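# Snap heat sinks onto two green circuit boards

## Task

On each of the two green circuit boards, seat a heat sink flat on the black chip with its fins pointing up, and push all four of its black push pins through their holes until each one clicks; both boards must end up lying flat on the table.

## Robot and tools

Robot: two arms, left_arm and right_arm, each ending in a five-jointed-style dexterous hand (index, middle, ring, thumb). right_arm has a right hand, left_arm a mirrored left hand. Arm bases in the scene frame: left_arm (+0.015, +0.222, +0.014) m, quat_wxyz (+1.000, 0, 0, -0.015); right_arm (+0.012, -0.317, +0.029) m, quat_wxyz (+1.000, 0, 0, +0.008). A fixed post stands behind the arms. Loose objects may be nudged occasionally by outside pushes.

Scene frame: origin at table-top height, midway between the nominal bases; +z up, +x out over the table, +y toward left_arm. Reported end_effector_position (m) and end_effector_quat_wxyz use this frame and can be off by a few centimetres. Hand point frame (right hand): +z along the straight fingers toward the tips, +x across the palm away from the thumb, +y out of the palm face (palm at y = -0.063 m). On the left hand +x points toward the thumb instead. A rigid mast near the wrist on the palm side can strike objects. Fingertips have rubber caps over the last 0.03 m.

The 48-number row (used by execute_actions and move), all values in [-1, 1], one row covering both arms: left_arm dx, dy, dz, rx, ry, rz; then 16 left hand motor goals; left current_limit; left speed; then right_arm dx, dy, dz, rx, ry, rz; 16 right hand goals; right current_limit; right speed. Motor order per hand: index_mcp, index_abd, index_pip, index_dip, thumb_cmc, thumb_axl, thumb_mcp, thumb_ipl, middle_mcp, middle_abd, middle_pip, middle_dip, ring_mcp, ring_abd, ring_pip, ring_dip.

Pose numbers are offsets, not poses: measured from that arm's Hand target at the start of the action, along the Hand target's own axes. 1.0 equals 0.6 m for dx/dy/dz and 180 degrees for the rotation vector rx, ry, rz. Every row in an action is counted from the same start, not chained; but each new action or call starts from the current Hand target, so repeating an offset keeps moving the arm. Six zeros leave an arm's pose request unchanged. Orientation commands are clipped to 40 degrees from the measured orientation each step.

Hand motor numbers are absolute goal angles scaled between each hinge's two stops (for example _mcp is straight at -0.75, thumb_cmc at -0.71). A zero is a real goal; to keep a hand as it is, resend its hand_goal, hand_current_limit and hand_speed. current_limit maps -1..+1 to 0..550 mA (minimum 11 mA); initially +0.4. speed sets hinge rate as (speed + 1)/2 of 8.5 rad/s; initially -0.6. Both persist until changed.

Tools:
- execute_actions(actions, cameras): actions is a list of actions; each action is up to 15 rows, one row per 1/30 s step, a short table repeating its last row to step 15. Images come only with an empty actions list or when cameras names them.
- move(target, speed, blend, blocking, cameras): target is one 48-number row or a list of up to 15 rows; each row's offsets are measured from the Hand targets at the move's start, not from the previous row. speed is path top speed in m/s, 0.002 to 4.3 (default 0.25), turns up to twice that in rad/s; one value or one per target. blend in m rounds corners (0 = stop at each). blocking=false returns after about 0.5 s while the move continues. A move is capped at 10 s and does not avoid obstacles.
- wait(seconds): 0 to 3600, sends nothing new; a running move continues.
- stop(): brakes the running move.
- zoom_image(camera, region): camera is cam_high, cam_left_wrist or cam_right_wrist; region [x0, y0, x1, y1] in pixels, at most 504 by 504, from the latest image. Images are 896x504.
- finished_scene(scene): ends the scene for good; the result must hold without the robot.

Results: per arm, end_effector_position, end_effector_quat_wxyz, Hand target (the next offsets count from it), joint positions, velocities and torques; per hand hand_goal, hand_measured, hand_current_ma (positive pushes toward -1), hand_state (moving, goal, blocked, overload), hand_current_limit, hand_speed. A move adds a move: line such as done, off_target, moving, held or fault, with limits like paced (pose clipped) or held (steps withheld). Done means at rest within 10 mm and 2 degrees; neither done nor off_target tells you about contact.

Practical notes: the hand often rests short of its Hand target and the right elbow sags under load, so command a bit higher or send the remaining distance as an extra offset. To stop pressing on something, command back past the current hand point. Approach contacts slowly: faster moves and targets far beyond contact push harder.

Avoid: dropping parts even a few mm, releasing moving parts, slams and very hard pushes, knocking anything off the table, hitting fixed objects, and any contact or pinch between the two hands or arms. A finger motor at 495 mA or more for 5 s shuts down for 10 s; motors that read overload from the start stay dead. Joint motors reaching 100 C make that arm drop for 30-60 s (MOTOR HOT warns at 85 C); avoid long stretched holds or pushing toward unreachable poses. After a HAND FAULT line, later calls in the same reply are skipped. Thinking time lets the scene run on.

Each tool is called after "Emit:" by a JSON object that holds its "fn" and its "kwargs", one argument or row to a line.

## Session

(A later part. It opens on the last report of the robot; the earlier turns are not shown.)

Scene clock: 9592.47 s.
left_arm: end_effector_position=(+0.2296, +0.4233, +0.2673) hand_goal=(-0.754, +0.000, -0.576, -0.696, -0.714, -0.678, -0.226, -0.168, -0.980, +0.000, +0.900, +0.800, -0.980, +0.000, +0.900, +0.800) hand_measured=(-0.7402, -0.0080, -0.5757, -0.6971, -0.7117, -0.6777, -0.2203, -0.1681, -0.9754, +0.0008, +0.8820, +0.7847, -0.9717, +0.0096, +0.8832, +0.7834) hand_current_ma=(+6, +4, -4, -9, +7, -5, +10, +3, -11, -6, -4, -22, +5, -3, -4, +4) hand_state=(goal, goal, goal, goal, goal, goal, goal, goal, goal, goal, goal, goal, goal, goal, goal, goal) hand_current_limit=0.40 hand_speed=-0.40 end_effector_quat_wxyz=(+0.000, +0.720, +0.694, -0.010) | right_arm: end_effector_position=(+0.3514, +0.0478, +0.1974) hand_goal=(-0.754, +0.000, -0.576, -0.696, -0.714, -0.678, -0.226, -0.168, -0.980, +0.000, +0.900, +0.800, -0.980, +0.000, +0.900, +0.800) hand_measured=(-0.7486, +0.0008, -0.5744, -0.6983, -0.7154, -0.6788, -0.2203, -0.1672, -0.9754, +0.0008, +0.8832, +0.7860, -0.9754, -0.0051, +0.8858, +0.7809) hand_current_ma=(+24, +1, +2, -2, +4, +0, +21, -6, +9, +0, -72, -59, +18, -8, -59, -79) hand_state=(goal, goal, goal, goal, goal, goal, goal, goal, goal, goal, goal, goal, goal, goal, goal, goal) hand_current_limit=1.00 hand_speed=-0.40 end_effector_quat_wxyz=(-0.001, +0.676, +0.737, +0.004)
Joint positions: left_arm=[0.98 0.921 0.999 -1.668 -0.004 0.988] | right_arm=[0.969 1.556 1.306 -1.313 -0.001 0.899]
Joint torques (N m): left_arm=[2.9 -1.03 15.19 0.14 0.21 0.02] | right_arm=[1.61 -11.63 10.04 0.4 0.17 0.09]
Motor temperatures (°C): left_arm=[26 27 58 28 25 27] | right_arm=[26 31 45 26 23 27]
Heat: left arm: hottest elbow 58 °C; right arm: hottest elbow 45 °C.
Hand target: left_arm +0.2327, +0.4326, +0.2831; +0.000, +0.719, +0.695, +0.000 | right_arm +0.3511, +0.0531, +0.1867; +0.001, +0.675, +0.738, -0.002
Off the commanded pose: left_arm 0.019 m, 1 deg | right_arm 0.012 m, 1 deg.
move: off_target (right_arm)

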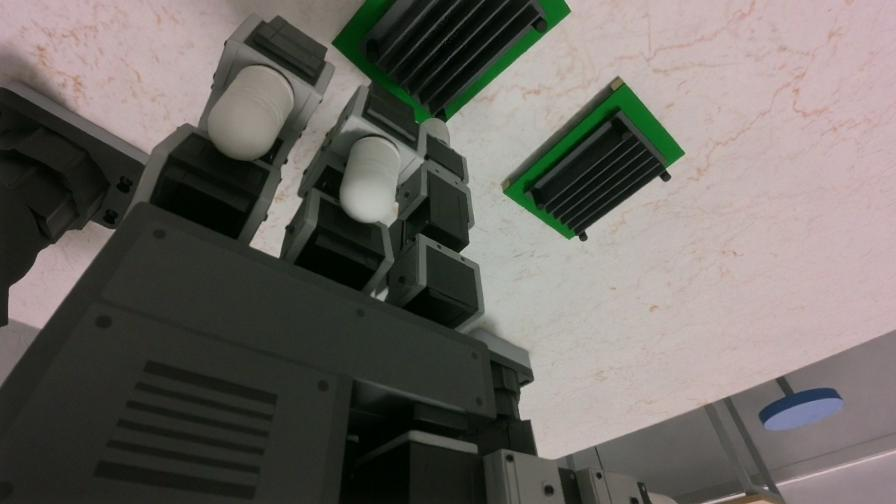

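Emit:
{"fn": "move", "kwargs": {
  "target": [0,0,0,0,0,0,-0.754,0,-0.576,-0.696,-0.714,-0.678,-0.226,-0.168,-0.98,0,0.9,0.8,-0.98,0,0.9,0.8,0.4,-0.4,-0.018,-0.004,0.015,0,0,0,-0.754,0,-0.576,-0.696,-0.714,-0.678,-0.226,-0.168,-0.98,0,0.9,0.8,-0.98,0,0.9,0.8,1.0,-0.4],
  "speed": 0.03,
  "cameras": ["cam_right_wrist"]
}}

Emit:
{"fn": "zoom_image", "kwargs": {
  "camera": "cam_right_wrist",
  "region": [370, 50, 490, 140]
}}

Scene clock: 9603.87 s.
left_arm: end_effector_position=(+0.2296, +0.4233, +0.2673) hand_goal=(-0.754, +0.000, -0.576, -0.696, -0.714, -0.678, -0.226, -0.168, -0.980, +0.000, +0.900, +0.800, -0.980, +0.000, +0.900, +0.800) hand_measured=(-0.7414, -0.0080, -0.5770, -0.6971, -0.7117, -0.6767, -0.2203, -0.1672, -0.9742, +0.0023, +0.8832, +0.7860, -0.9717, +0.0096, +0.8832, +0.7834) hand_current_ma=(-8, -3, +7, -2, +4, -6, +2, +10, -6, -10, -7, -13, -2, -1, -2, -6) hand_state=(goal, goal, goal, goal, goal, goal, goal, goal, goal, goal, goal, goal, goal, goal, goal, goal) hand_current_limit=0.40 hand_speed=-0.40 end_effector_quat_wxyz=(+0.000, +0.720, +0.694, -0.010) | right_arm: end_effector_position=(+0.3481, +0.0429, +0.1836) hand_goal=(-0.754, +0.000, -0.576, -0.696, -0.714, -0.678, -0.226, -0.168, -0.980, +0.000, +0.900, +0.800, -0.980, +0.000, +0.900, +0.800) hand_measured=(-0.7486, +0.0008, -0.5744, -0.6983, -0.7154, -0.6788, -0.2203, -0.1672, -0.9766, +0.0008, +0.8832, +0.7860, -0.9742, -0.0051, +0.8871, +0.7821) hand_current_ma=(+29, +2, -4, +2, +2, -10, +18, -1, +11, +1, -72, -54, +18, -17, -64, -77) hand_state=(goal, goal, goal, goal, goal, goal, goal, goal, goal, goal, goal, goal, goal, goal, goal, goal) hand_current_limit=1.00 hand_speed=-0.40 end_effector_quat_wxyz=(+0.000, +0.676, +0.737, +0.000)
Joint positions: left_arm=[0.98 0.921 0.999 -1.668 -0.004 0.988] | right_arm=[0.969 1.556 1.269 -1.285 -0.001 0.899]
Joint torques (N m): left_arm=[2.02 -1.96 15.12 0.05 0.18 0.06] | right_arm=[0.79 -12.86 9.22 0.39 0.17 -0.02]
Motor temperatures (°C): left_arm=[26 27 58 28 25 27] | right_arm=[26 31 45 26 23 27]
Heat: left arm: hottest elbow 58 °C; right arm: hottest elbow 45 °C.
Hand target: left_arm +0.2327, +0.4326, +0.2831; +0.000, +0.719, +0.695, +0.000 | right_arm +0.3497, +0.0421, +0.1778; +0.001, +0.675, +0.738, -0.002
Off the commanded pose: left_arm 0.019 m, 1 deg | right_arm 0.006 m, 0 deg.
move: done

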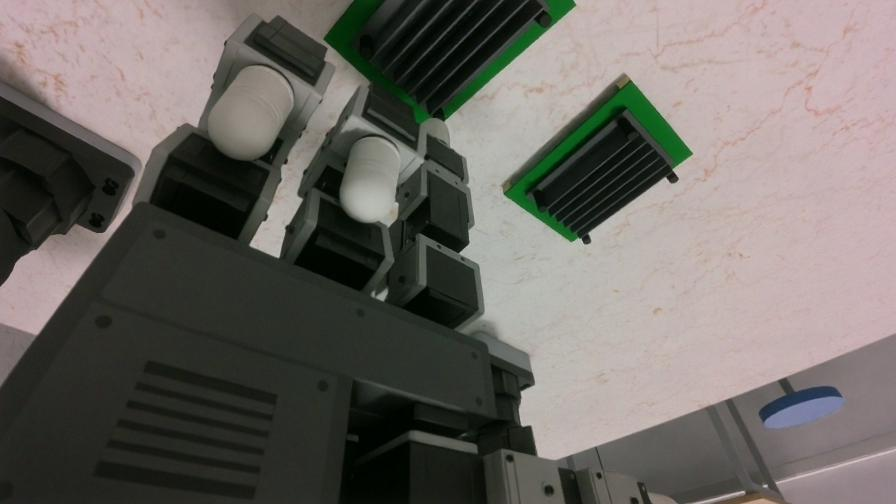

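Scaled by 4.200 from the camera's image (finer frame: 1280x720).

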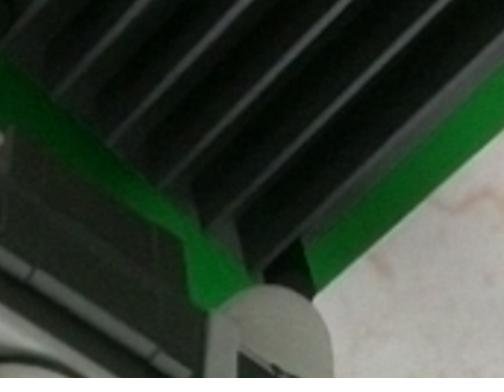

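Emit:
{"fn": "move", "kwargs": {
  "target": [0,0,0,0,0,0,-0.754,0,-0.576,-0.696,-0.714,-0.678,-0.226,-0.168,-0.98,0,0.9,0.8,-0.98,0,0.9,0.8,0.4,-0.4,-0.028,0.002,0.0,0,0,0,-0.754,0,-0.576,-0.696,-0.714,-0.678,-0.226,-0.168,-0.98,0,0.9,0.8,-0.98,0,0.9,0.8,1.0,-0.4],
  "speed": 0.03,
  "cameras": ["cam_right_wrist"]
}}

Emit:
{"fn": "zoom_image", "kwargs": {
  "camera": "cam_right_wrist",
  "region": [370, 50, 490, 140]
}}

Scene clock: 9616.43 s.
left_arm: end_effector_position=(+0.2296, +0.4233, +0.2673) hand_goal=(-0.754, +0.000, -0.576, -0.696, -0.714, -0.678, -0.226, -0.168, -0.980, +0.000, +0.900, +0.800, -0.980, +0.000, +0.900, +0.800) hand_measured=(-0.7414, -0.0080, -0.5770, -0.6971, -0.7104, -0.6767, -0.2193, -0.1681, -0.9754, +0.0008, +0.8820, +0.7847, -0.9717, +0.0096, +0.8832, +0.7834) hand_current_ma=(-5, +1, +1, -3, +9, -2, +7, +6, -5, -5, -4, -15, -6, -1, +1, -2) hand_state=(goal, goal, goal, goal, goal, goal, goal, goal, goal, goal, goal, goal, goal, goal, goal, goal) hand_current_limit=0.40 hand_speed=-0.40 end_effector_quat_wxyz=(+0.000, +0.720, +0.694, -0.010) | right_arm: end_effector_position=(+0.3477, +0.0300, +0.1782) hand_goal=(-0.754, +0.000, -0.576, -0.696, -0.714, -0.678, -0.226, -0.168, -0.980, +0.000, +0.900, +0.800, -0.980, +0.000, +0.900, +0.800) hand_measured=(-0.7486, +0.0008, -0.5744, -0.6983, -0.7154, -0.6788, -0.2203, -0.1672, -0.9754, +0.0008, +0.8832, +0.7872, -0.9754, -0.0051, +0.8871, +0.7809) hand_current_ma=(+27, +13, -2, +7, +4, -13, +17, -6, +7, -3, -74, -56, +24, -14, -57, -84) hand_state=(goal, goal, goal, goal, goal, goal, goal, goal, goal, goal, goal, goal, goal, goal, goal, goal) hand_current_limit=1.00 hand_speed=-0.40 end_effector_quat_wxyz=(+0.001, +0.673, +0.739, -0.006)
Joint positions: left_arm=[0.98 0.921 0.999 -1.668 -0.004 0.988] | right_arm=[0.953 1.538 1.235 -1.281 0 0.876]
Joint torques (N m): left_arm=[2.43 -0.97 15.31 0.27 0.22 0.06] | right_arm=[-0.09 -13.57 9.03 0.4 0.18 -0.06]
Motor temperatures (°C): left_arm=[26 27 58 28 25 27] | right_arm=[26 31 44 26 23 27]
Heat: left arm: hottest elbow 58 °C; right arm: hottest elbow 44 °C.
Hand target: left_arm +0.2327, +0.4326, +0.2831; +0.000, +0.719, +0.695, +0.000 | right_arm +0.3524, +0.0256, +0.1778; +0.001, +0.675, +0.738, -0.002
Off the commanded pose: left_arm 0.019 m, 1 deg | right_arm 0.006 m, 1 deg.
move: done

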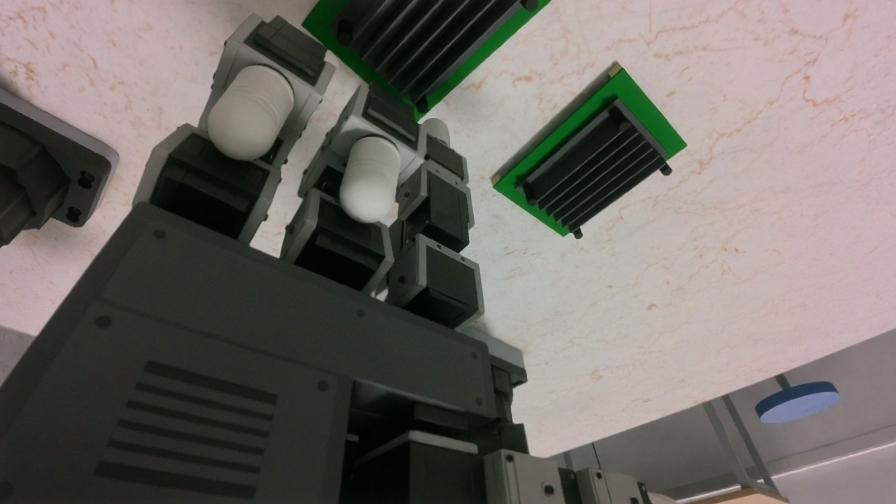

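Scaled by 4.200 from the camera's image (finer frame: 1280x720).

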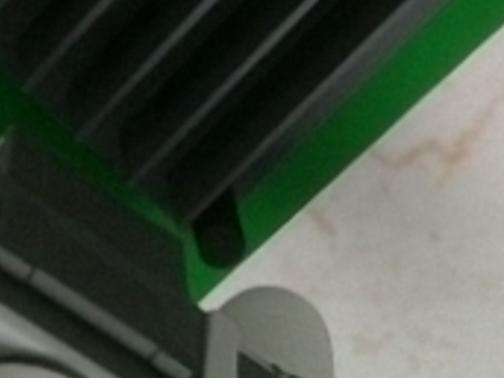

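Emit:
{"fn": "move", "kwargs": {
  "target": [0,0,0,0,0,0,-0.754,0,-0.576,-0.696,-0.714,-0.678,-0.226,-0.168,-0.98,0,0.9,0.8,-0.98,0,0.9,0.8,0.4,-0.4,0.045,0.002,0.0,0,0,0,-0.754,0,-0.576,-0.696,-0.714,-0.678,-0.226,-0.168,-0.98,0,0.9,0.8,-0.98,0,0.9,0.8,1.0,-0.4],
  "speed": 0.03,
  "cameras": ["cam_right_wrist"]
}}

Emit:
{"fn": "zoom_image", "kwargs": {
  "camera": "cam_right_wrist",
  "region": [370, 50, 490, 140]
}}

Scene clock: 9629.40 s.
left_arm: end_effector_position=(+0.2296, +0.4233, +0.2673) hand_goal=(-0.754, +0.000, -0.576, -0.696, -0.714, -0.678, -0.226, -0.168, -0.980, +0.000, +0.900, +0.800, -0.980, +0.000, +0.900, +0.800) hand_measured=(-0.7414, -0.0109, -0.5757, -0.6983, -0.7104, -0.6777, -0.2193, -0.1681, -0.9742, +0.0008, +0.8832, +0.7860, -0.9730, +0.0096, +0.8832, +0.7847) hand_current_ma=(+6, +0, +1, -5, +9, -3, +1, +6, +0, -8, +0, -11, -12, +1, -7, -3) hand_state=(goal, goal, goal, goal, goal, goal, goal, goal, goal, goal, goal, goal, goal, goal, goal, goal) hand_current_limit=0.40 hand_speed=-0.40 end_effector_quat_wxyz=(+0.000, +0.720, +0.694, -0.010) | right_arm: end_effector_position=(+0.3473, +0.0350, +0.1720) hand_goal=(-0.754, +0.000, -0.576, -0.696, -0.714, -0.678, -0.226, -0.168, -0.980, +0.000, +0.900, +0.800, -0.980, +0.000, +0.900, +0.800) hand_measured=(-0.7486, +0.0008, -0.5744, -0.6983, -0.7154, -0.6788, -0.2203, -0.1672, -0.9754, -0.0007, +0.8845, +0.7860, -0.9754, -0.0051, +0.8858, +0.7809) hand_current_ma=(+16, +6, -3, +1, +11, -5, +18, -2, +10, +8, -79, -59, +15, -8, -60, -77) hand_state=(goal, goal, goal, goal, goal, goal, goal, goal, goal, goal, goal, goal, goal, goal, goal, goal) hand_current_limit=1.00 hand_speed=-0.40 end_effector_quat_wxyz=(+0.002, +0.676, +0.737, -0.012)
Joint positions: left_arm=[0.98 0.921 0.999 -1.668 -0.004 0.988] | right_arm=[0.961 1.562 1.247 -1.281 0 0.892]
Joint torques (N m): left_arm=[3.08 -1.2 15.25 0.14 0.2 0.11] | right_arm=[2.32 -11.58 13.14 0.06 0.15 0.13]
Motor temperatures (°C): left_arm=[26 27 58 28 25 27] | right_arm=[26 31 43 26 23 27]
Heat: left arm: hottest elbow 58 °C; right arm: hottest elbow 43 °C.
Hand target: left_arm +0.2327, +0.4326, +0.2831; +0.000, +0.719, +0.695, +0.000 | right_arm +0.3513, +0.0525, +0.1778; +0.001, +0.675, +0.738, -0.002
Off the commanded pose: left_arm 0.019 m, 1 deg | right_arm 0.019 m, 1 deg.
move: off_target (right_arm)

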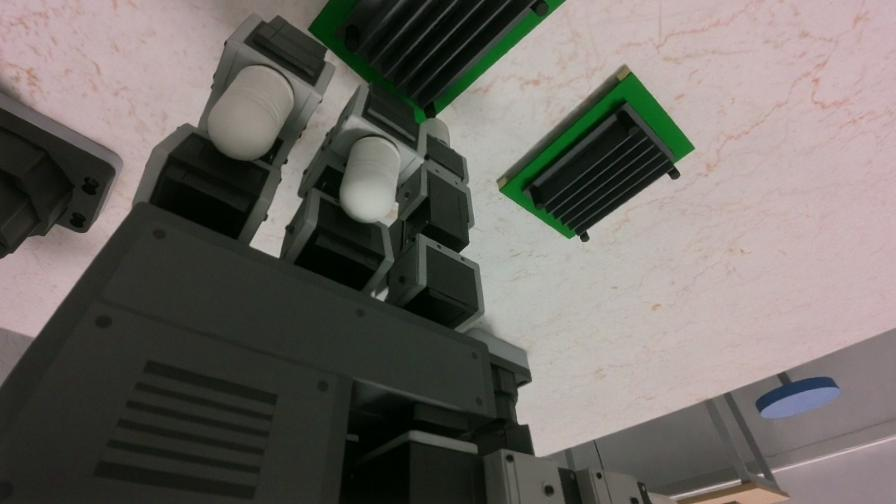

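Scaled by 4.200 from the camera's image (finer frame: 1280x720).

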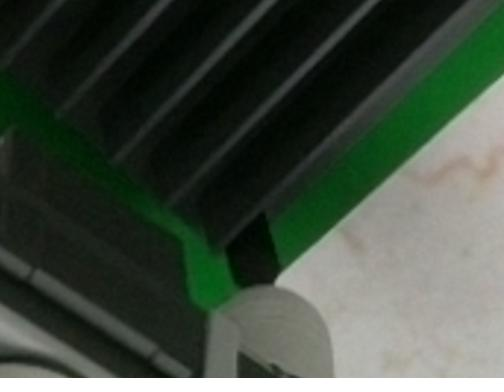

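Emit:
{"fn": "move", "kwargs": {
  "target": [0,0,0,0,0,0,-0.754,0,-0.576,-0.696,-0.714,-0.678,-0.226,-0.168,-0.98,0,0.9,0.8,-0.98,0,0.9,0.8,0.4,-0.4,0.004,0.002,0.019,0,0,0,-0.754,0,-0.576,-0.696,-0.714,-0.678,-0.226,-0.168,-0.98,0,0.9,0.8,-0.98,0,0.9,0.8,1.0,-0.4],
  "speed": 0.03,
  "cameras": ["cam_right_wrist"]
}}

Emit:
{"fn": "zoom_image", "kwargs": {
  "camera": "cam_right_wrist",
  "region": [370, 50, 490, 140]
}}

Scene clock: 9646.93 s.
left_arm: end_effector_position=(+0.2296, +0.4233, +0.2673) hand_goal=(-0.754, +0.000, -0.576, -0.696, -0.714, -0.678, -0.226, -0.168, -0.980, +0.000, +0.900, +0.800, -0.980, +0.000, +0.900, +0.800) hand_measured=(-0.7414, -0.0095, -0.5770, -0.6971, -0.7117, -0.6777, -0.2193, -0.1672, -0.9754, +0.0008, +0.8832, +0.7860, -0.9717, +0.0096, +0.8845, +0.7834) hand_current_ma=(+5, +3, +2, -12, +10, -3, +3, +11, -3, -7, -5, -4, -11, -1, -5, +0) hand_state=(goal, goal, goal, goal, goal, goal, goal, goal, goal, goal, goal, goal, goal, goal, goal, goal) hand_current_limit=0.40 hand_speed=-0.40 end_effector_quat_wxyz=(+0.000, +0.720, +0.694, -0.010) | right_arm: end_effector_position=(+0.3497, +0.0395, +0.1654) hand_goal=(-0.754, +0.000, -0.576, -0.696, -0.714, -0.678, -0.226, -0.168, -0.980, +0.000, +0.900, +0.800, -0.980, +0.000, +0.900, +0.800) hand_measured=(-0.7474, +0.0008, -0.5744, -0.6983, -0.7154, -0.6788, -0.2203, -0.1672, -0.9754, -0.0007, +0.8832, +0.7872, -0.9754, -0.0051, +0.8858, +0.7809) hand_current_ma=(+20, +8, -7, -1, +8, -13, +23, -3, +7, +1, -83, -62, +20, -10, -62, -77) hand_state=(goal, goal, goal, goal, goal, goal, goal, goal, goal, goal, goal, goal, goal, goal, goal, goal) hand_current_limit=1.00 hand_speed=-0.40 end_effector_quat_wxyz=(+0.001, +0.676, +0.736, -0.010)
Joint positions: left_arm=[0.98 0.921 0.999 -1.668 -0.004 0.988] | right_arm=[0.962 1.577 1.247 -1.261 0 0.894]
Joint torques (N m): left_arm=[1.67 -1.79 15.13 0.21 0.18 0.06] | right_arm=[2.32 -11.58 12.11 0.32 0.16 0.13]
Motor temperatures (°C): left_arm=[26 27 58 28 25 27] | right_arm=[26 31 43 26 23 27]
Heat: left arm: hottest elbow 58 °C; right arm: hottest elbow 43 °C.
Hand target: left_arm +0.2327, +0.4326, +0.2831; +0.000, +0.719, +0.695, +0.000 | right_arm +0.3521, +0.0550, +0.1663; +0.001, +0.675, +0.738, -0.002
Off the commanded pose: left_arm 0.019 m, 1 deg | right_arm 0.016 m, 1 deg.
move: off_target (right_arm)

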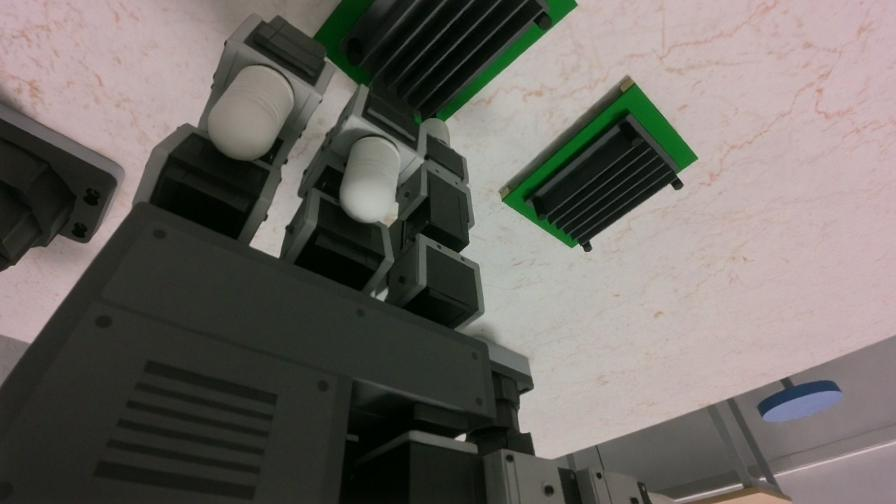

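Scaled by 4.200 from the camera's image (finer frame: 1280x720).

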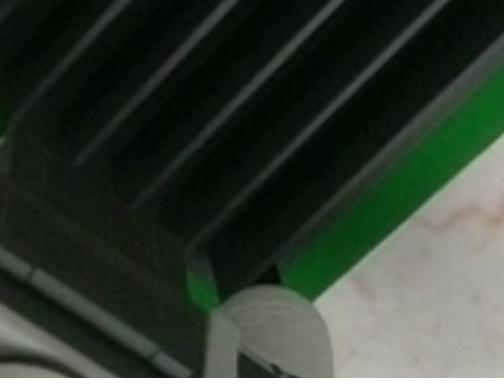

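Emit:
{"fn": "move", "kwargs": {
  "target": [0,0,0,0,0,0,-0.754,0,-0.576,-0.696,-0.714,-0.678,-0.226,-0.168,-0.98,0,0.9,0.8,-0.98,0,0.9,0.8,0.4,-0.4,-0.001,0.0,0.010,0,0,0,-0.752,0,-0.573,-0.694,-0.714,-0.678,-0.226,-0.168,-0.98,0,0.9,0.8,-0.98,0,0.9,0.8,1.0,-0.4],
  "speed": 0.03,
  "cameras": ["cam_right_wrist"]
}}

Emit:
{"fn": "zoom_image", "kwargs": {
  "camera": "cam_right_wrist",
  "region": [370, 50, 490, 140]
}}

Scene clock: 9655.97 s.
left_arm: end_effector_position=(+0.2296, +0.4233, +0.2673) hand_goal=(-0.754, +0.000, -0.576, -0.696, -0.714, -0.678, -0.226, -0.168, -0.980, +0.000, +0.900, +0.800, -0.980, +0.000, +0.900, +0.800) hand_measured=(-0.7414, -0.0095, -0.5757, -0.6983, -0.7104, -0.6777, -0.2193, -0.1681, -0.9754, +0.0008, +0.8832, +0.7847, -0.9730, +0.0110, +0.8832, +0.7834) hand_current_ma=(-4, +2, -11, -8, +4, -3, +5, +8, +0, -5, -4, -11, -6, +6, -6, -3) hand_state=(goal, goal, goal, goal, goal, goal, goal, goal, goal, goal, goal, goal, goal, goal, goal, goal) hand_current_limit=0.40 hand_speed=-0.40 end_effector_quat_wxyz=(+0.000, +0.720, +0.694, -0.010) | right_arm: end_effector_position=(+0.3519, +0.0428, +0.1645) hand_goal=(-0.752, +0.000, -0.574, -0.694, -0.714, -0.678, -0.226, -0.168, -0.980, +0.000, +0.900, +0.800, -0.980, +0.000, +0.900, +0.800) hand_measured=(-0.7486, +0.0008, -0.5744, -0.6983, -0.7154, -0.6777, -0.2203, -0.1672, -0.9754, +0.0008, +0.8832, +0.7860, -0.9754, -0.0051, +0.8858, +0.7809) hand_current_ma=(+6, -2, -13, -8, +3, -8, +22, -8, +9, +1, -66, -58, +22, -12, -62, -81) hand_state=(goal, goal, goal, goal, goal, goal, goal, goal, goal, goal, goal, goal, goal, goal, goal, goal) hand_current_limit=1.00 hand_speed=-0.40 end_effector_quat_wxyz=(+0.001, +0.676, +0.736, -0.004)
Joint positions: left_arm=[0.98 0.921 0.999 -1.668 -0.004 0.988] | right_arm=[0.962 1.58 1.247 -1.245 0 0.894]
Joint torques (N m): left_arm=[2.67 -1.79 15.19 0.05 0.2 0.11] | right_arm=[2.32 -11.75 11.14 0.44 0.16 0.13]
Motor temperatures (°C): left_arm=[26 27 59 28 25 27] | right_arm=[26 31 43 26 23 27]
Heat: left arm: hottest elbow 59 °C; right arm: hottest elbow 43 °C.
Hand target: left_arm +0.2327, +0.4326, +0.2831; +0.000, +0.719, +0.695, +0.000 | right_arm +0.3522, +0.0544, +0.1604; +0.001, +0.675, +0.738, -0.002
Off the commanded pose: left_arm 0.019 m, 1 deg | right_arm 0.012 m, 0 deg.
move: off_target (right_arm)

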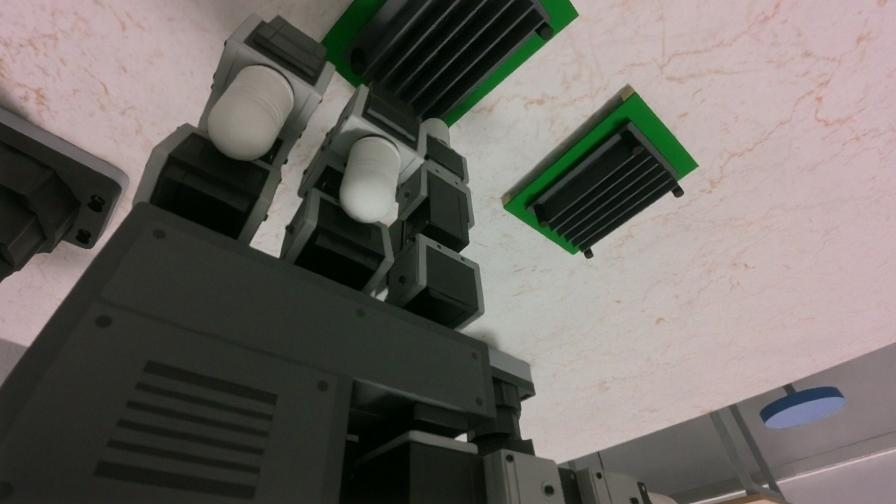

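Scaled by 4.200 from the camera's image (finer frame: 1280x720).

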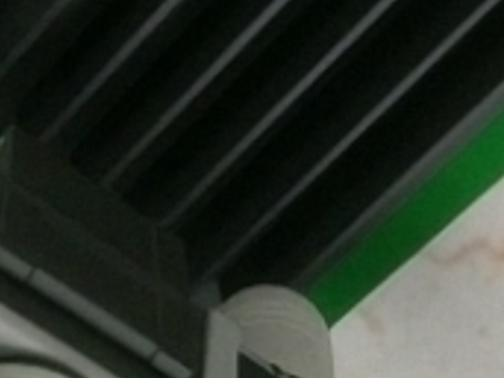

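Emit:
{"fn": "move", "kwargs": {
  "target": [0,0,0,0,0,0,-0.754,0,-0.576,-0.696,-0.714,-0.678,-0.226,-0.168,-0.98,0,0.9,0.8,-0.98,0,0.9,0.8,0.4,-0.4,-0.002,0.0,0.0,0.0065,-0.007,0,-0.752,-0.02,-0.573,-0.694,-0.714,-0.678,-0.226,-0.168,-0.98,0,0.9,0.8,-0.98,0,0.9,0.8,1.0,-0.4],
  "speed": 0.03,
  "cameras": ["cam_right_wrist"]
}}

Emit:
{"fn": "zoom_image", "kwargs": {
  "camera": "cam_right_wrist",
  "region": [370, 50, 490, 140]
}}

Scene clock: 9671.00 s.
left_arm: end_effector_position=(+0.2296, +0.4233, +0.2673) hand_goal=(-0.754, +0.000, -0.576, -0.696, -0.714, -0.678, -0.226, -0.168, -0.980, +0.000, +0.900, +0.800, -0.980, +0.000, +0.900, +0.800) hand_measured=(-0.7414, -0.0080, -0.5770, -0.6971, -0.7104, -0.6767, -0.2193, -0.1691, -0.9754, +0.0008, +0.8832, +0.7860, -0.9717, +0.0110, +0.8832, +0.7834) hand_current_ma=(-2, +3, +6, -6, +4, -8, +14, +6, +0, -12, -7, -14, -2, -7, -11, -3) hand_state=(goal, goal, goal, goal, goal, goal, goal, goal, goal, goal, goal, goal, goal, goal, goal, goal) hand_current_limit=0.40 hand_speed=-0.40 end_effector_quat_wxyz=(+0.000, +0.720, +0.694, -0.010) | right_arm: end_effector_position=(+0.3515, +0.0422, +0.1620) hand_goal=(-0.752, -0.020, -0.574, -0.694, -0.714, -0.678, -0.226, -0.168, -0.980, +0.000, +0.900, +0.800, -0.980, +0.000, +0.900, +0.800) hand_measured=(-0.7462, -0.0095, -0.5731, -0.6945, -0.7154, -0.6788, -0.2203, -0.1672, -0.9754, +0.0008, +0.8832, +0.7860, -0.9754, -0.0051, +0.8858, +0.7809) hand_current_ma=(+29, +26, +5, +10, +0, -16, +18, -8, +14, -8, -70, -64, +17, -10, -59, -75) hand_state=(goal, goal, goal, goal, goal, goal, goal, goal, goal, goal, goal, goal, goal, goal, goal, goal) hand_current_limit=1.00 hand_speed=-0.40 end_effector_quat_wxyz=(+0.002, +0.676, +0.736, -0.012)
Joint positions: left_arm=[0.98 0.921 0.999 -1.668 -0.004 0.988] | right_arm=[0.962 1.59 1.253 -1.257 0 0.894]
Joint torques (N m): left_arm=[2.26 -1.67 15.41 0.18 0.22 0.04] | right_arm=[2.08 -11.34 12.38 -0.51 0.09 0.12]
Motor temperatures (°C): left_arm=[26 27 59 28 25 27] | right_arm=[26 31 43 26 23 27]
Heat: left arm: hottest elbow 59 °C; right arm: hottest elbow 43 °C.
Hand target: left_arm +0.2327, +0.4326, +0.2831; +0.000, +0.719, +0.695, +0.000 | right_arm +0.3522, +0.0532, +0.1604; +0.002, +0.675, +0.738, -0.017
Off the commanded pose: left_arm 0.019 m, 1 deg | right_arm 0.011 m, 1 deg.
move: off_target (right_arm)

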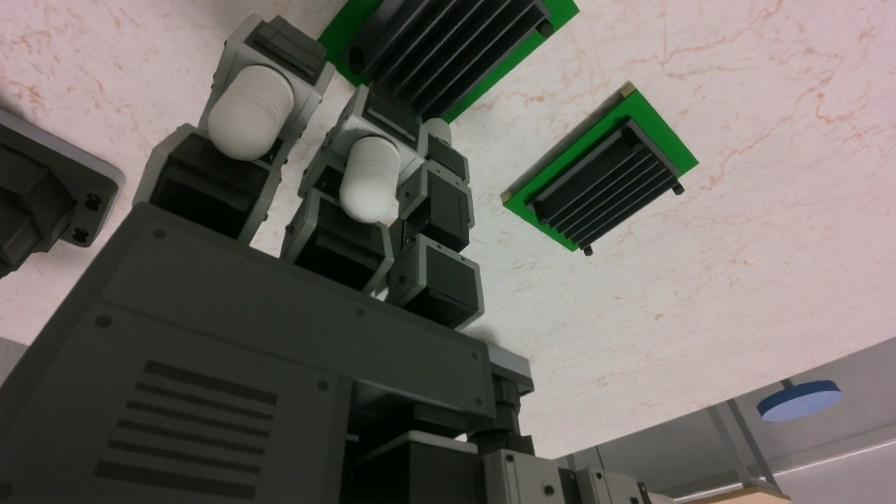

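Scaled by 4.200 from the camera's image (finer frame: 1280x720).

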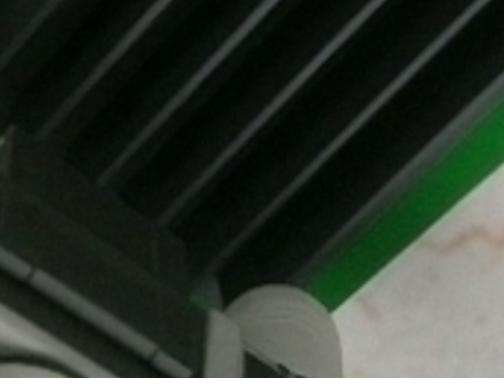

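Emit:
{"fn": "zoom_image", "kwargs": {
  "camera": "cam_right_wrist",
  "region": [500, 0, 600, 75]
}}

Emit:
{"fn": "zoom_image", "kwargs": {
  "camera": "cam_right_wrist",
  "region": [310, 0, 430, 90]
}}

Scaled by 5.040 from the camera's image (finer frame: 1280x720).

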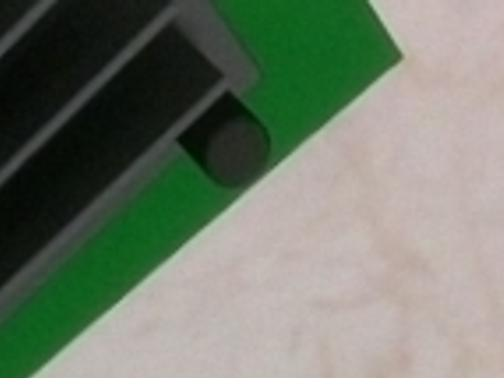

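Scaled by 4.200 from the camera's image (finer frame: 1280x720).

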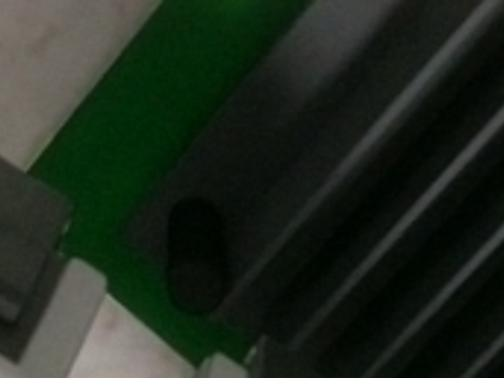

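Emit:
{"fn": "move", "kwargs": {
  "target": [0,0,0,0,0,0,-0.754,0,-0.576,-0.696,-0.714,-0.678,-0.226,-0.168,-0.98,0,0.9,0.8,-0.98,0,0.9,0.8,0.4,-0.4,-0.006,-0.002,-0.006,0.004,-0.0045,0,-0.754,-0.02,-0.576,-0.696,-0.714,-0.678,-0.226,-0.168,-0.98,0,0.9,0.8,-0.98,0,0.9,0.8,1.0,-0.4],
  "speed": 0.03,
  "cameras": ["cam_right_wrist"]
}}

Emit:
{"fn": "zoom_image", "kwargs": {
  "camera": "cam_right_wrist",
  "region": [370, 50, 490, 140]
}}

Scene clock: 9739.03 s.
left_arm: end_effector_position=(+0.2296, +0.4233, +0.2673) hand_goal=(-0.754, +0.000, -0.576, -0.696, -0.714, -0.678, -0.226, -0.168, -0.980, +0.000, +0.900, +0.800, -0.980, +0.000, +0.900, +0.800) hand_measured=(-0.7402, -0.0080, -0.5770, -0.6971, -0.7104, -0.6777, -0.2193, -0.1681, -0.9742, +0.0008, +0.8832, +0.7860, -0.9717, +0.0096, +0.8845, +0.7834) hand_current_ma=(-4, +3, -7, -14, +13, -3, -2, +10, -1, -4, -3, -11, -7, +3, -9, -2) hand_state=(goal, goal, goal, goal, goal, goal, goal, goal, goal, goal, goal, goal, goal, goal, goal, goal) hand_current_limit=0.40 hand_speed=-0.40 end_effector_quat_wxyz=(+0.000, +0.720, +0.694, -0.010) | right_arm: end_effector_position=(+0.3470, +0.0358, +0.1596) hand_goal=(-0.754, -0.020, -0.576, -0.696, -0.714, -0.678, -0.226, -0.168, -0.980, +0.000, +0.900, +0.800, -0.980, +0.000, +0.900, +0.800) hand_measured=(-0.7474, -0.0124, -0.5731, -0.6945, -0.7104, -0.6788, -0.2203, -0.1672, -0.9754, +0.0008, +0.8845, +0.7860, -0.9754, -0.0051, +0.8858, +0.7809) hand_current_ma=(+25, +15, +8, +17, +25, -11, +24, -15, +16, +12, -68, -58, +22, -8, -63, -79) hand_state=(goal, goal, goal, goal, goal, goal, goal, goal, goal, goal, goal, goal, goal, goal, goal, goal) hand_current_limit=1.00 hand_speed=-0.40 end_effector_quat_wxyz=(+0.004, +0.676, +0.736, -0.030)
Joint positions: left_arm=[0.98 0.921 0.999 -1.668 -0.004 0.988] | right_arm=[0.962 1.595 1.255 -1.292 -0.001 0.894]
Joint torques (N m): left_arm=[3.37 -1.2 15.45 -0.1 0.19 0.07] | right_arm=[1.79 -11.81 12.97 -0.49 0.07 0.08]
Motor temperatures (°C): left_arm=[26 27 59 28 25 27] | right_arm=[26 30 43 26 23 27]
Heat: left arm: hottest elbow 59 °C; right arm: hottest elbow 43 °C.
Hand target: left_arm +0.2327, +0.4326, +0.2831; +0.000, +0.719, +0.695, +0.000 | right_arm +0.3514, +0.0495, +0.1639; +0.003, +0.674, +0.738, -0.027
Off the commanded pose: left_arm 0.019 m, 1 deg | right_arm 0.015 m, 1 deg.
move: off_target (right_arm)

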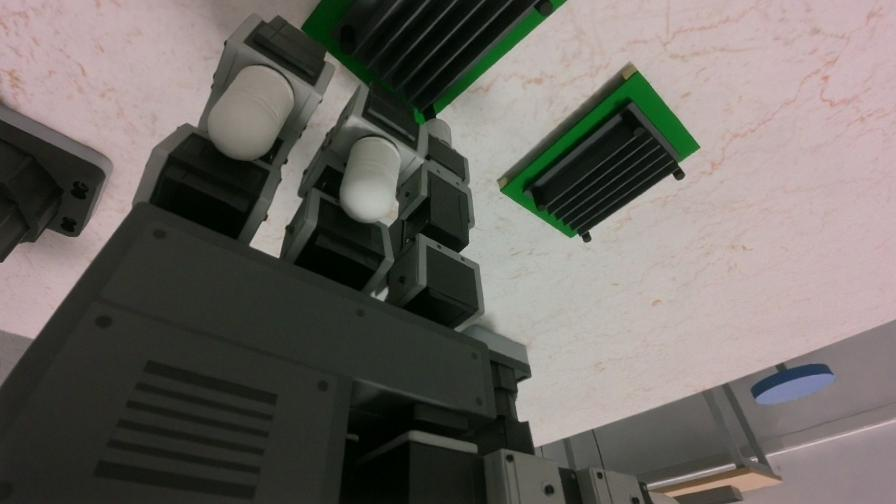

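Scaled by 4.200 from the camera's image (finer frame: 1280x720).

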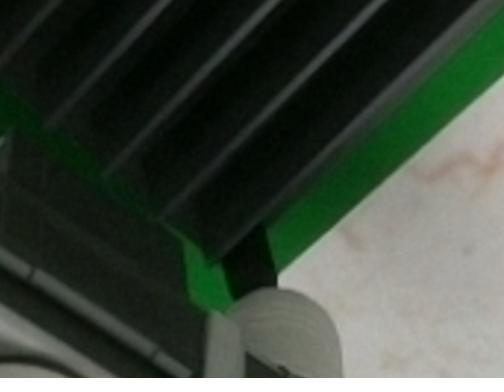

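Emit:
{"fn": "move", "kwargs": {
  "target": [0,0,0,0,0,0,-0.754,0,-0.576,-0.696,-0.714,-0.678,-0.226,-0.168,-0.98,0,0.9,0.8,-0.98,0,0.9,0.8,0.4,-0.4,0.006,0.002,-0.01,-0.006,0.0065,0,-0.754,-0.01,-0.576,-0.696,-0.714,-0.678,-0.226,-0.168,-0.98,0,0.9,0.8,-0.98,0,0.9,0.8,1.0,-0.4],
  "speed": 0.03,
  "cameras": ["cam_right_wrist"]
}}

Emit:
{"fn": "zoom_image", "kwargs": {
  "camera": "cam_right_wrist",
  "region": [370, 50, 490, 140]
}}

Scene clock: 9754.67 s.
left_arm: end_effector_position=(+0.2296, +0.4233, +0.2673) hand_goal=(-0.754, +0.000, -0.576, -0.696, -0.714, -0.678, -0.226, -0.168, -0.980, +0.000, +0.900, +0.800, -0.980, +0.000, +0.900, +0.800) hand_measured=(-0.7414, -0.0095, -0.5770, -0.6983, -0.7104, -0.6767, -0.2203, -0.1672, -0.9754, +0.0008, +0.8845, +0.7860, -0.9730, +0.0110, +0.8832, +0.7834) hand_current_ma=(+1, -2, +6, -3, +7, -1, +4, +1, +6, -5, -3, -7, -6, +0, -2, +0) hand_state=(goal, goal, goal, goal, goal, goal, goal, goal, goal, goal, goal, goal, goal, goal, goal, goal) hand_current_limit=0.40 hand_speed=-0.40 end_effector_quat_wxyz=(+0.000, +0.720, +0.694, -0.010) | right_arm: end_effector_position=(+0.3470, +0.0358, +0.1596) hand_goal=(-0.754, -0.010, -0.576, -0.696, -0.714, -0.678, -0.226, -0.168, -0.980, +0.000, +0.900, +0.800, -0.980, +0.000, +0.900, +0.800) hand_measured=(-0.7474, -0.0109, -0.5731, -0.6945, -0.7104, -0.6788, -0.2203, -0.1672, -0.9766, -0.0007, +0.8845, +0.7860, -0.9754, -0.0051, +0.8871, +0.7809) hand_current_ma=(+28, -8, +3, +21, +27, -10, +23, -12, +11, +4, -76, -50, +20, -9, -56, -79) hand_state=(goal, goal, goal, goal, goal, goal, goal, goal, goal, goal, goal, goal, goal, goal, goal, goal) hand_current_limit=1.00 hand_speed=-0.40 end_effector_quat_wxyz=(+0.004, +0.676, +0.736, -0.030)
Joint positions: left_arm=[0.98 0.921 0.999 -1.668 -0.004 0.988] | right_arm=[0.962 1.595 1.255 -1.292 -0.001 0.894]
Joint torques (N m): left_arm=[2.49 -1.03 15.1 -0.02 0.16 0.06] | right_arm=[2.08 -12.75 12.89 0.12 0.12 0.11]
Motor temperatures (°C): left_arm=[26 27 59 28 25 27] | right_arm=[26 30 46 26 23 27]
Heat: left arm: hottest elbow 59 °C; right arm: hottest elbow 46 °C.
Hand target: left_arm +0.2327, +0.4326, +0.2831; +0.000, +0.719, +0.695, +0.000 | right_arm +0.3525, +0.0535, +0.1698; +0.002, +0.675, +0.738, -0.013
Off the commanded pose: left_arm 0.019 m, 1 deg | right_arm 0.021 m, 2 deg.
move: off_target (right_arm)

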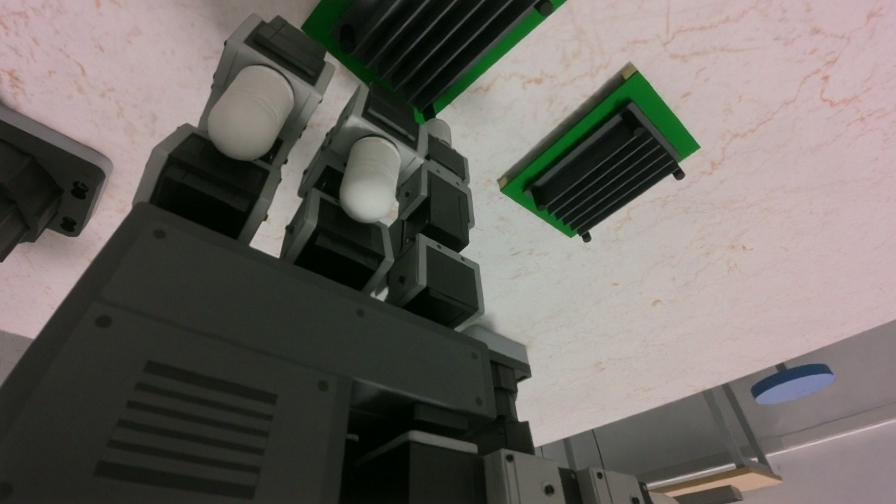

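Scaled by 4.200 from the camera's image (finer frame: 1280x720).

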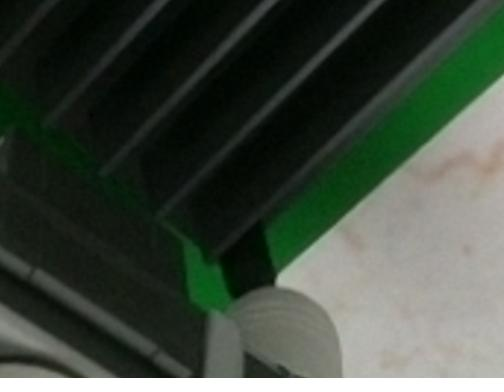

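Emit:
{"fn": "move", "kwargs": {
  "target": [
    [0,0,0,0,0,0,-0.754,0,-0.576,-0.696,-0.714,-0.678,-0.226,-0.168,-0.98,0,0.9,0.8,-0.98,0,0.9,0.8,0.4,-0.4,0.0,0.0,-0.025,0,0,0,-0.754,0,-0.576,-0.696,-0.714,-0.678,-0.226,-0.168,-0.98,0,0.9,0.8,-0.98,0,0.9,0.8,1.0,-0.4],
    [0,0,0,0,0,0,-0.754,0,-0.576,-0.696,-0.714,-0.678,-0.226,-0.168,-0.98,0,0.9,0.8,-0.98,0,0.9,0.8,0.4,-0.4,0.0,0.0,0.0,0,0,0,-0.754,0,-0.576,-0.696,-0.714,-0.678,-0.226,-0.168,-0.98,0,0.9,0.8,-0.98,0,0.9,0.8,1.0,-0.4]
  ],
  "speed": 0.03,
  "cameras": ["cam_right_wrist"]
}}

Emit:
{"fn": "zoom_image", "kwargs": {
  "camera": "cam_right_wrist",
  "region": [370, 50, 490, 140]
}}

Scene clock: 9766.87 s.
left_arm: end_effector_position=(+0.2296, +0.4233, +0.2673) hand_goal=(-0.754, +0.000, -0.576, -0.696, -0.714, -0.678, -0.226, -0.168, -0.980, +0.000, +0.900, +0.800, -0.980, +0.000, +0.900, +0.800) hand_measured=(-0.7414, -0.0109, -0.5770, -0.6983, -0.7117, -0.6777, -0.2193, -0.1672, -0.9754, +0.0008, +0.8845, +0.7860, -0.9717, +0.0096, +0.8820, +0.7847) hand_current_ma=(-2, +5, +13, -13, +3, +4, +2, -1, +4, -3, -8, -8, -7, -4, -1, +2) hand_state=(goal, goal, goal, goal, goal, goal, goal, goal, goal, goal, goal, goal, goal, goal, goal, goal) hand_current_limit=0.40 hand_speed=-0.40 end_effector_quat_wxyz=(+0.000, +0.720, +0.694, -0.010) | right_arm: end_effector_position=(+0.3523, +0.0437, +0.1702) hand_goal=(-0.754, +0.000, -0.576, -0.696, -0.714, -0.678, -0.226, -0.168, -0.980, +0.000, +0.900, +0.800, -0.980, +0.000, +0.900, +0.800) hand_measured=(-0.7462, +0.0008, -0.5731, -0.6945, -0.7104, -0.6788, -0.2203, -0.1672, -0.9754, +0.0008, +0.8845, +0.7860, -0.9754, -0.0051, +0.8858, +0.7821) hand_current_ma=(+33, +0, +10, +23, +27, -8, +25, -5, +5, +4, -75, -66, +21, -17, -59, -73) hand_state=(goal, goal, goal, goal, goal, goal, goal, goal, goal, goal, goal, goal, goal, goal, goal, goal) hand_current_limit=1.00 hand_speed=-0.40 end_effector_quat_wxyz=(+0.002, +0.676, +0.736, -0.018)
Joint positions: left_arm=[0.98 0.921 0.999 -1.668 -0.004 0.988] | right_arm=[0.962 1.595 1.283 -1.296 -0.001 0.894]
Joint torques (N m): left_arm=[1.9 -1.26 15.28 0.24 0.18 0.08] | right_arm=[2.14 -12.98 10.89 0.34 0.13 0.11]
Motor temperatures (°C): left_arm=[26 27 59 28 25 27] | right_arm=[26 31 48 26 23 27]
Heat: left arm: hottest elbow 59 °C; right arm: hottest elbow 48 °C.
Hand target: left_arm +0.2327, +0.4326, +0.2831; +0.000, +0.719, +0.695, +0.000 | right_arm +0.3525, +0.0536, +0.1698; +0.002, +0.675, +0.738, -0.013
Off the commanded pose: left_arm 0.019 m, 1 deg | right_arm 0.010 m, 1 deg.
move: done

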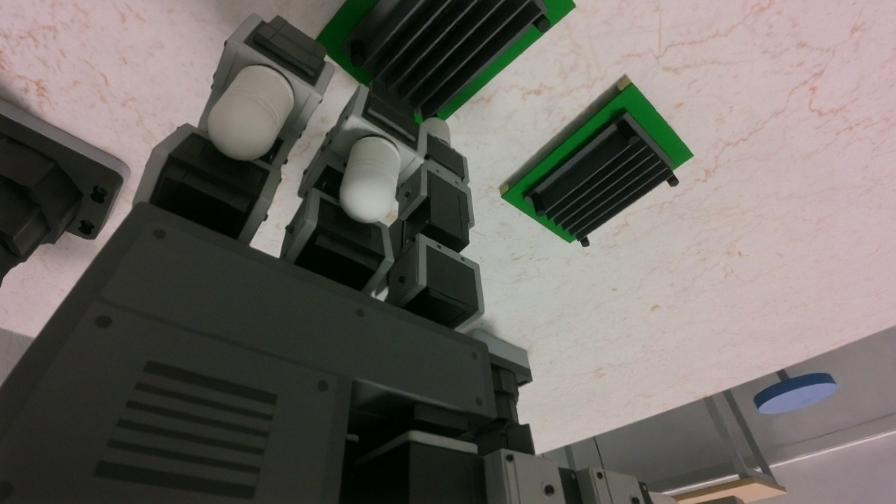

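Scaled by 4.200 from the camera's image (finer frame: 1280x720).

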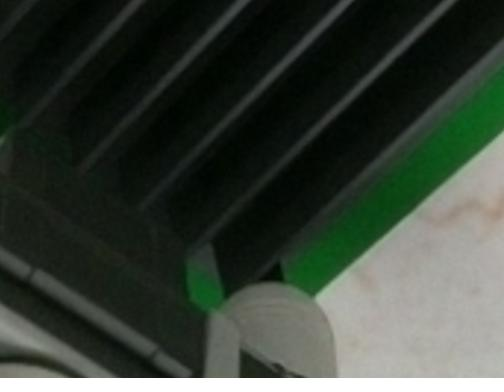

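Emit:
{"fn": "move", "kwargs": {
  "target": [0,0,0,0,0,0,-0.754,0,-0.576,-0.696,-0.714,-0.678,-0.226,-0.168,-0.98,0,0.9,0.8,-0.98,0,0.9,0.8,0.4,-0.4,-0.006,-0.004,0.015,0.006,-0.0065,0,-0.754,0,-0.576,-0.696,-0.714,-0.678,-0.226,-0.168,-0.98,0,0.9,0.8,-0.98,0,0.9,0.8,1.0,-0.4],
  "speed": 0.03,
  "cameras": ["cam_right_wrist"]
}}

Emit:
{"fn": "zoom_image", "kwargs": {
  "camera": "cam_right_wrist",
  "region": [370, 50, 490, 140]
}}

Scene clock: 9777.30 s.
left_arm: end_effector_position=(+0.2296, +0.4233, +0.2673) hand_goal=(-0.754, +0.000, -0.576, -0.696, -0.714, -0.678, -0.226, -0.168, -0.980, +0.000, +0.900, +0.800, -0.980, +0.000, +0.900, +0.800) hand_measured=(-0.7414, -0.0080, -0.5770, -0.6983, -0.7117, -0.6777, -0.2203, -0.1681, -0.9742, +0.0008, +0.8832, +0.7860, -0.9717, +0.0110, +0.8845, +0.7834) hand_current_ma=(-1, +4, +8, -7, +15, +2, +3, +5, -2, -5, -2, -15, -4, -3, -4, +1) hand_state=(goal, goal, goal, goal, goal, goal, goal, goal, goal, goal, goal, goal, goal, goal, goal, goal) hand_current_limit=0.40 hand_speed=-0.40 end_effector_quat_wxyz=(+0.000, +0.720, +0.694, -0.010) | right_arm: end_effector_position=(+0.3524, +0.0438, +0.1702) hand_goal=(-0.754, +0.000, -0.576, -0.696, -0.714, -0.678, -0.226, -0.168, -0.980, +0.000, +0.900, +0.800, -0.980, +0.000, +0.900, +0.800) hand_measured=(-0.7462, -0.0007, -0.5731, -0.6945, -0.7104, -0.6788, -0.2203, -0.1672, -0.9766, +0.0008, +0.8832, +0.7860, -0.9754, -0.0051, +0.8858, +0.7821) hand_current_ma=(+29, -2, +8, +16, +27, -7, +26, -5, +4, -1, -68, -58, +23, -17, -57, -78) hand_state=(goal, goal, goal, goal, goal, goal, goal, goal, goal, goal, goal, goal, goal, goal, goal, goal) hand_current_limit=1.00 hand_speed=-0.40 end_effector_quat_wxyz=(+0.002, +0.676, +0.736, -0.018)
Joint positions: left_arm=[0.98 0.921 0.999 -1.668 -0.004 0.988] | right_arm=[0.962 1.595 1.283 -1.295 -0.001 0.894]
Joint torques (N m): left_arm=[2.02 -2.2 15.06 -0.01 0.19 0.06] | right_arm=[1.96 -11.81 10.28 -0.01 0.07 0.1]
Motor temperatures (°C): left_arm=[26 27 59 28 25 27] | right_arm=[26 31 47 26 23 27]
Heat: left arm: hottest elbow 59 °C; right arm: hottest elbow 47 °C.
Hand target: left_arm +0.2327, +0.4326, +0.2831; +0.000, +0.719, +0.695, +0.000 | right_arm +0.3503, +0.0496, +0.1610; +0.003, +0.674, +0.738, -0.027
Off the commanded pose: left_arm 0.019 m, 1 deg | right_arm 0.011 m, 1 deg.
move: off_target (right_arm)

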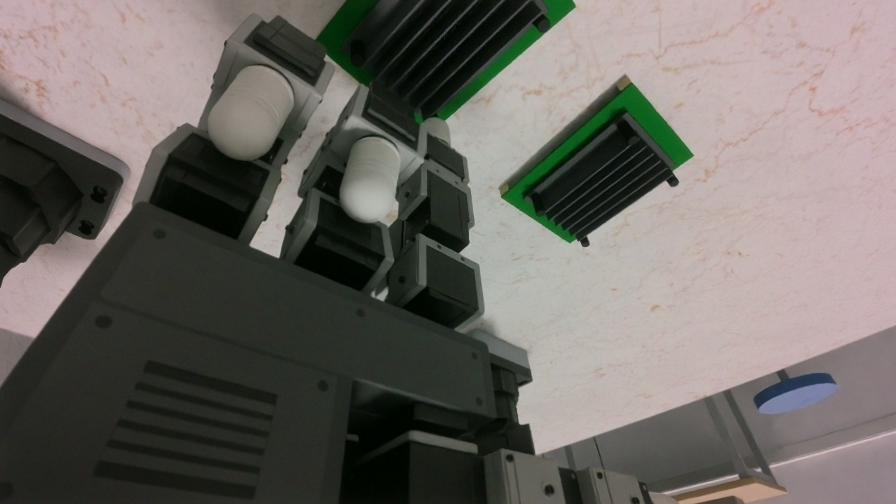

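Scaled by 4.200 from the camera's image (finer frame: 1280x720).

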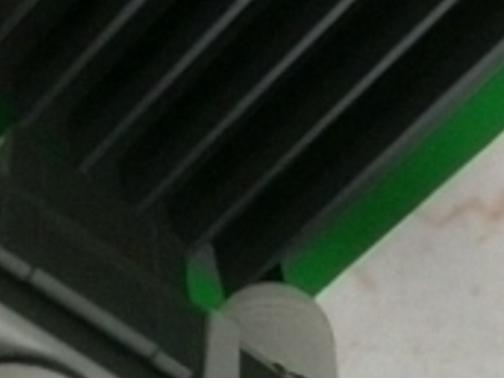

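Emit:
{"fn": "move", "kwargs": {
  "target": [0,0,0,0,0,0,-0.754,0,-0.576,-0.696,-0.714,-0.678,-0.226,-0.168,-0.98,0,0.9,0.8,-0.98,0,0.9,0.8,0.4,-0.4,-0.002,-0.002,0.010,0,0,0,-0.754,0,-0.576,-0.696,-0.714,-0.678,-0.226,-0.168,-0.98,0,0.9,0.8,-0.98,0,0.9,0.8,1.0,-0.4],
  "speed": 0.03,
  "cameras": ["cam_right_wrist"]
}}

Emit:
{"fn": "zoom_image", "kwargs": {
  "camera": "cam_right_wrist",
  "region": [370, 50, 490, 140]
}}

Scene clock: 9783.63 s.
left_arm: end_effector_position=(+0.2296, +0.4233, +0.2673) hand_goal=(-0.754, +0.000, -0.576, -0.696, -0.714, -0.678, -0.226, -0.168, -0.980, +0.000, +0.900, +0.800, -0.980, +0.000, +0.900, +0.800) hand_measured=(-0.7414, -0.0080, -0.5757, -0.6971, -0.7117, -0.6756, -0.2203, -0.1672, -0.9754, +0.0008, +0.8832, +0.7860, -0.9717, +0.0096, +0.8832, +0.7834) hand_current_ma=(-3, +5, +0, -10, +12, +0, +2, +6, +3, -8, -13, -9, -7, -3, -4, +3) hand_state=(goal, goal, goal, goal, goal, goal, goal, goal, goal, goal, goal, goal, goal, goal, goal, goal) hand_current_limit=0.40 hand_speed=-0.40 end_effector_quat_wxyz=(+0.000, +0.720, +0.694, -0.010) | right_arm: end_effector_position=(+0.3533, +0.0452, +0.1704) hand_goal=(-0.754, +0.000, -0.576, -0.696, -0.714, -0.678, -0.226, -0.168, -0.980, +0.000, +0.900, +0.800, -0.980, +0.000, +0.900, +0.800) hand_measured=(-0.7462, -0.0007, -0.5731, -0.6945, -0.7104, -0.6788, -0.2203, -0.1672, -0.9766, +0.0008, +0.8832, +0.7860, -0.9754, -0.0051, +0.8858, +0.7809) hand_current_ma=(+25, +2, -3, +19, +22, -4, +19, -2, +10, +2, -70, -52, +16, -7, -61, -80) hand_state=(goal, goal, goal, goal, goal, goal, goal, goal, goal, goal, goal, goal, goal, goal, goal, goal) hand_current_limit=1.00 hand_speed=-0.40 end_effector_quat_wxyz=(+0.002, +0.676, +0.736, -0.015)
Joint positions: left_arm=[0.98 0.921 0.999 -1.668 -0.004 0.988] | right_arm=[0.962 1.595 1.283 -1.288 -0.001 0.894]
Joint torques (N m): left_arm=[1.55 -1.9 15.05 -0.08 0.34 0.03] | right_arm=[1.96 -11.99 8.95 0.36 0.08 0.1]
Motor temperatures (°C): left_arm=[26 27 59 28 25 27] | right_arm=[26 31 47 26 23 27]
Heat: left arm: hottest elbow 59 °C; right arm: hottest elbow 47 °C.
Hand target: left_arm +0.2327, +0.4326, +0.2831; +0.000, +0.719, +0.695, +0.000 | right_arm +0.3490, +0.0480, +0.1552; +0.003, +0.674, +0.738, -0.027
Off the commanded pose: left_arm 0.019 m, 1 deg | right_arm 0.016 m, 1 deg.
move: off_target (right_arm)

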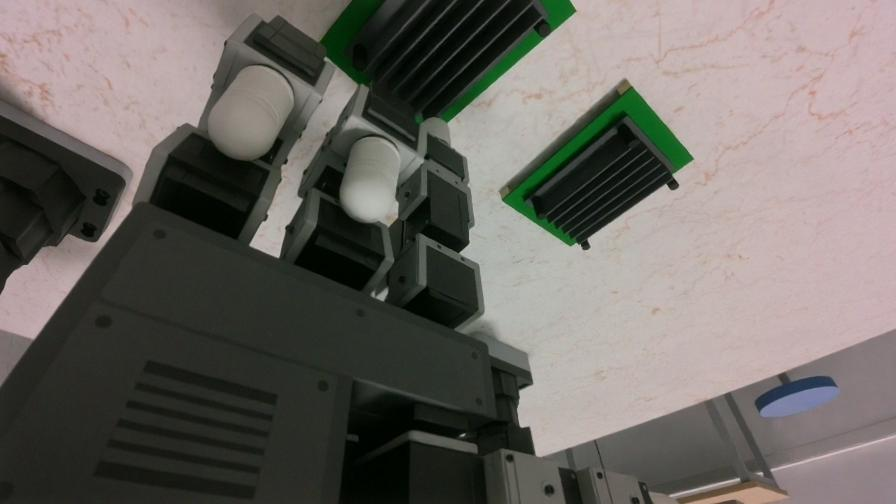

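Scaled by 4.200 from the camera's image (finer frame: 1280x720).

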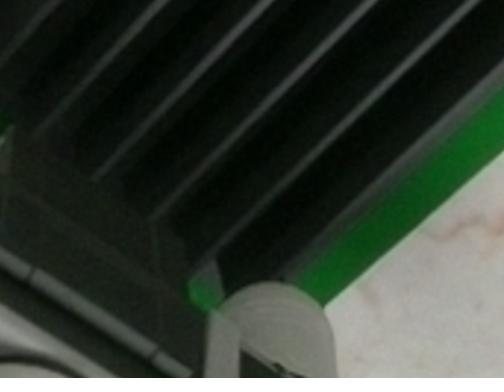

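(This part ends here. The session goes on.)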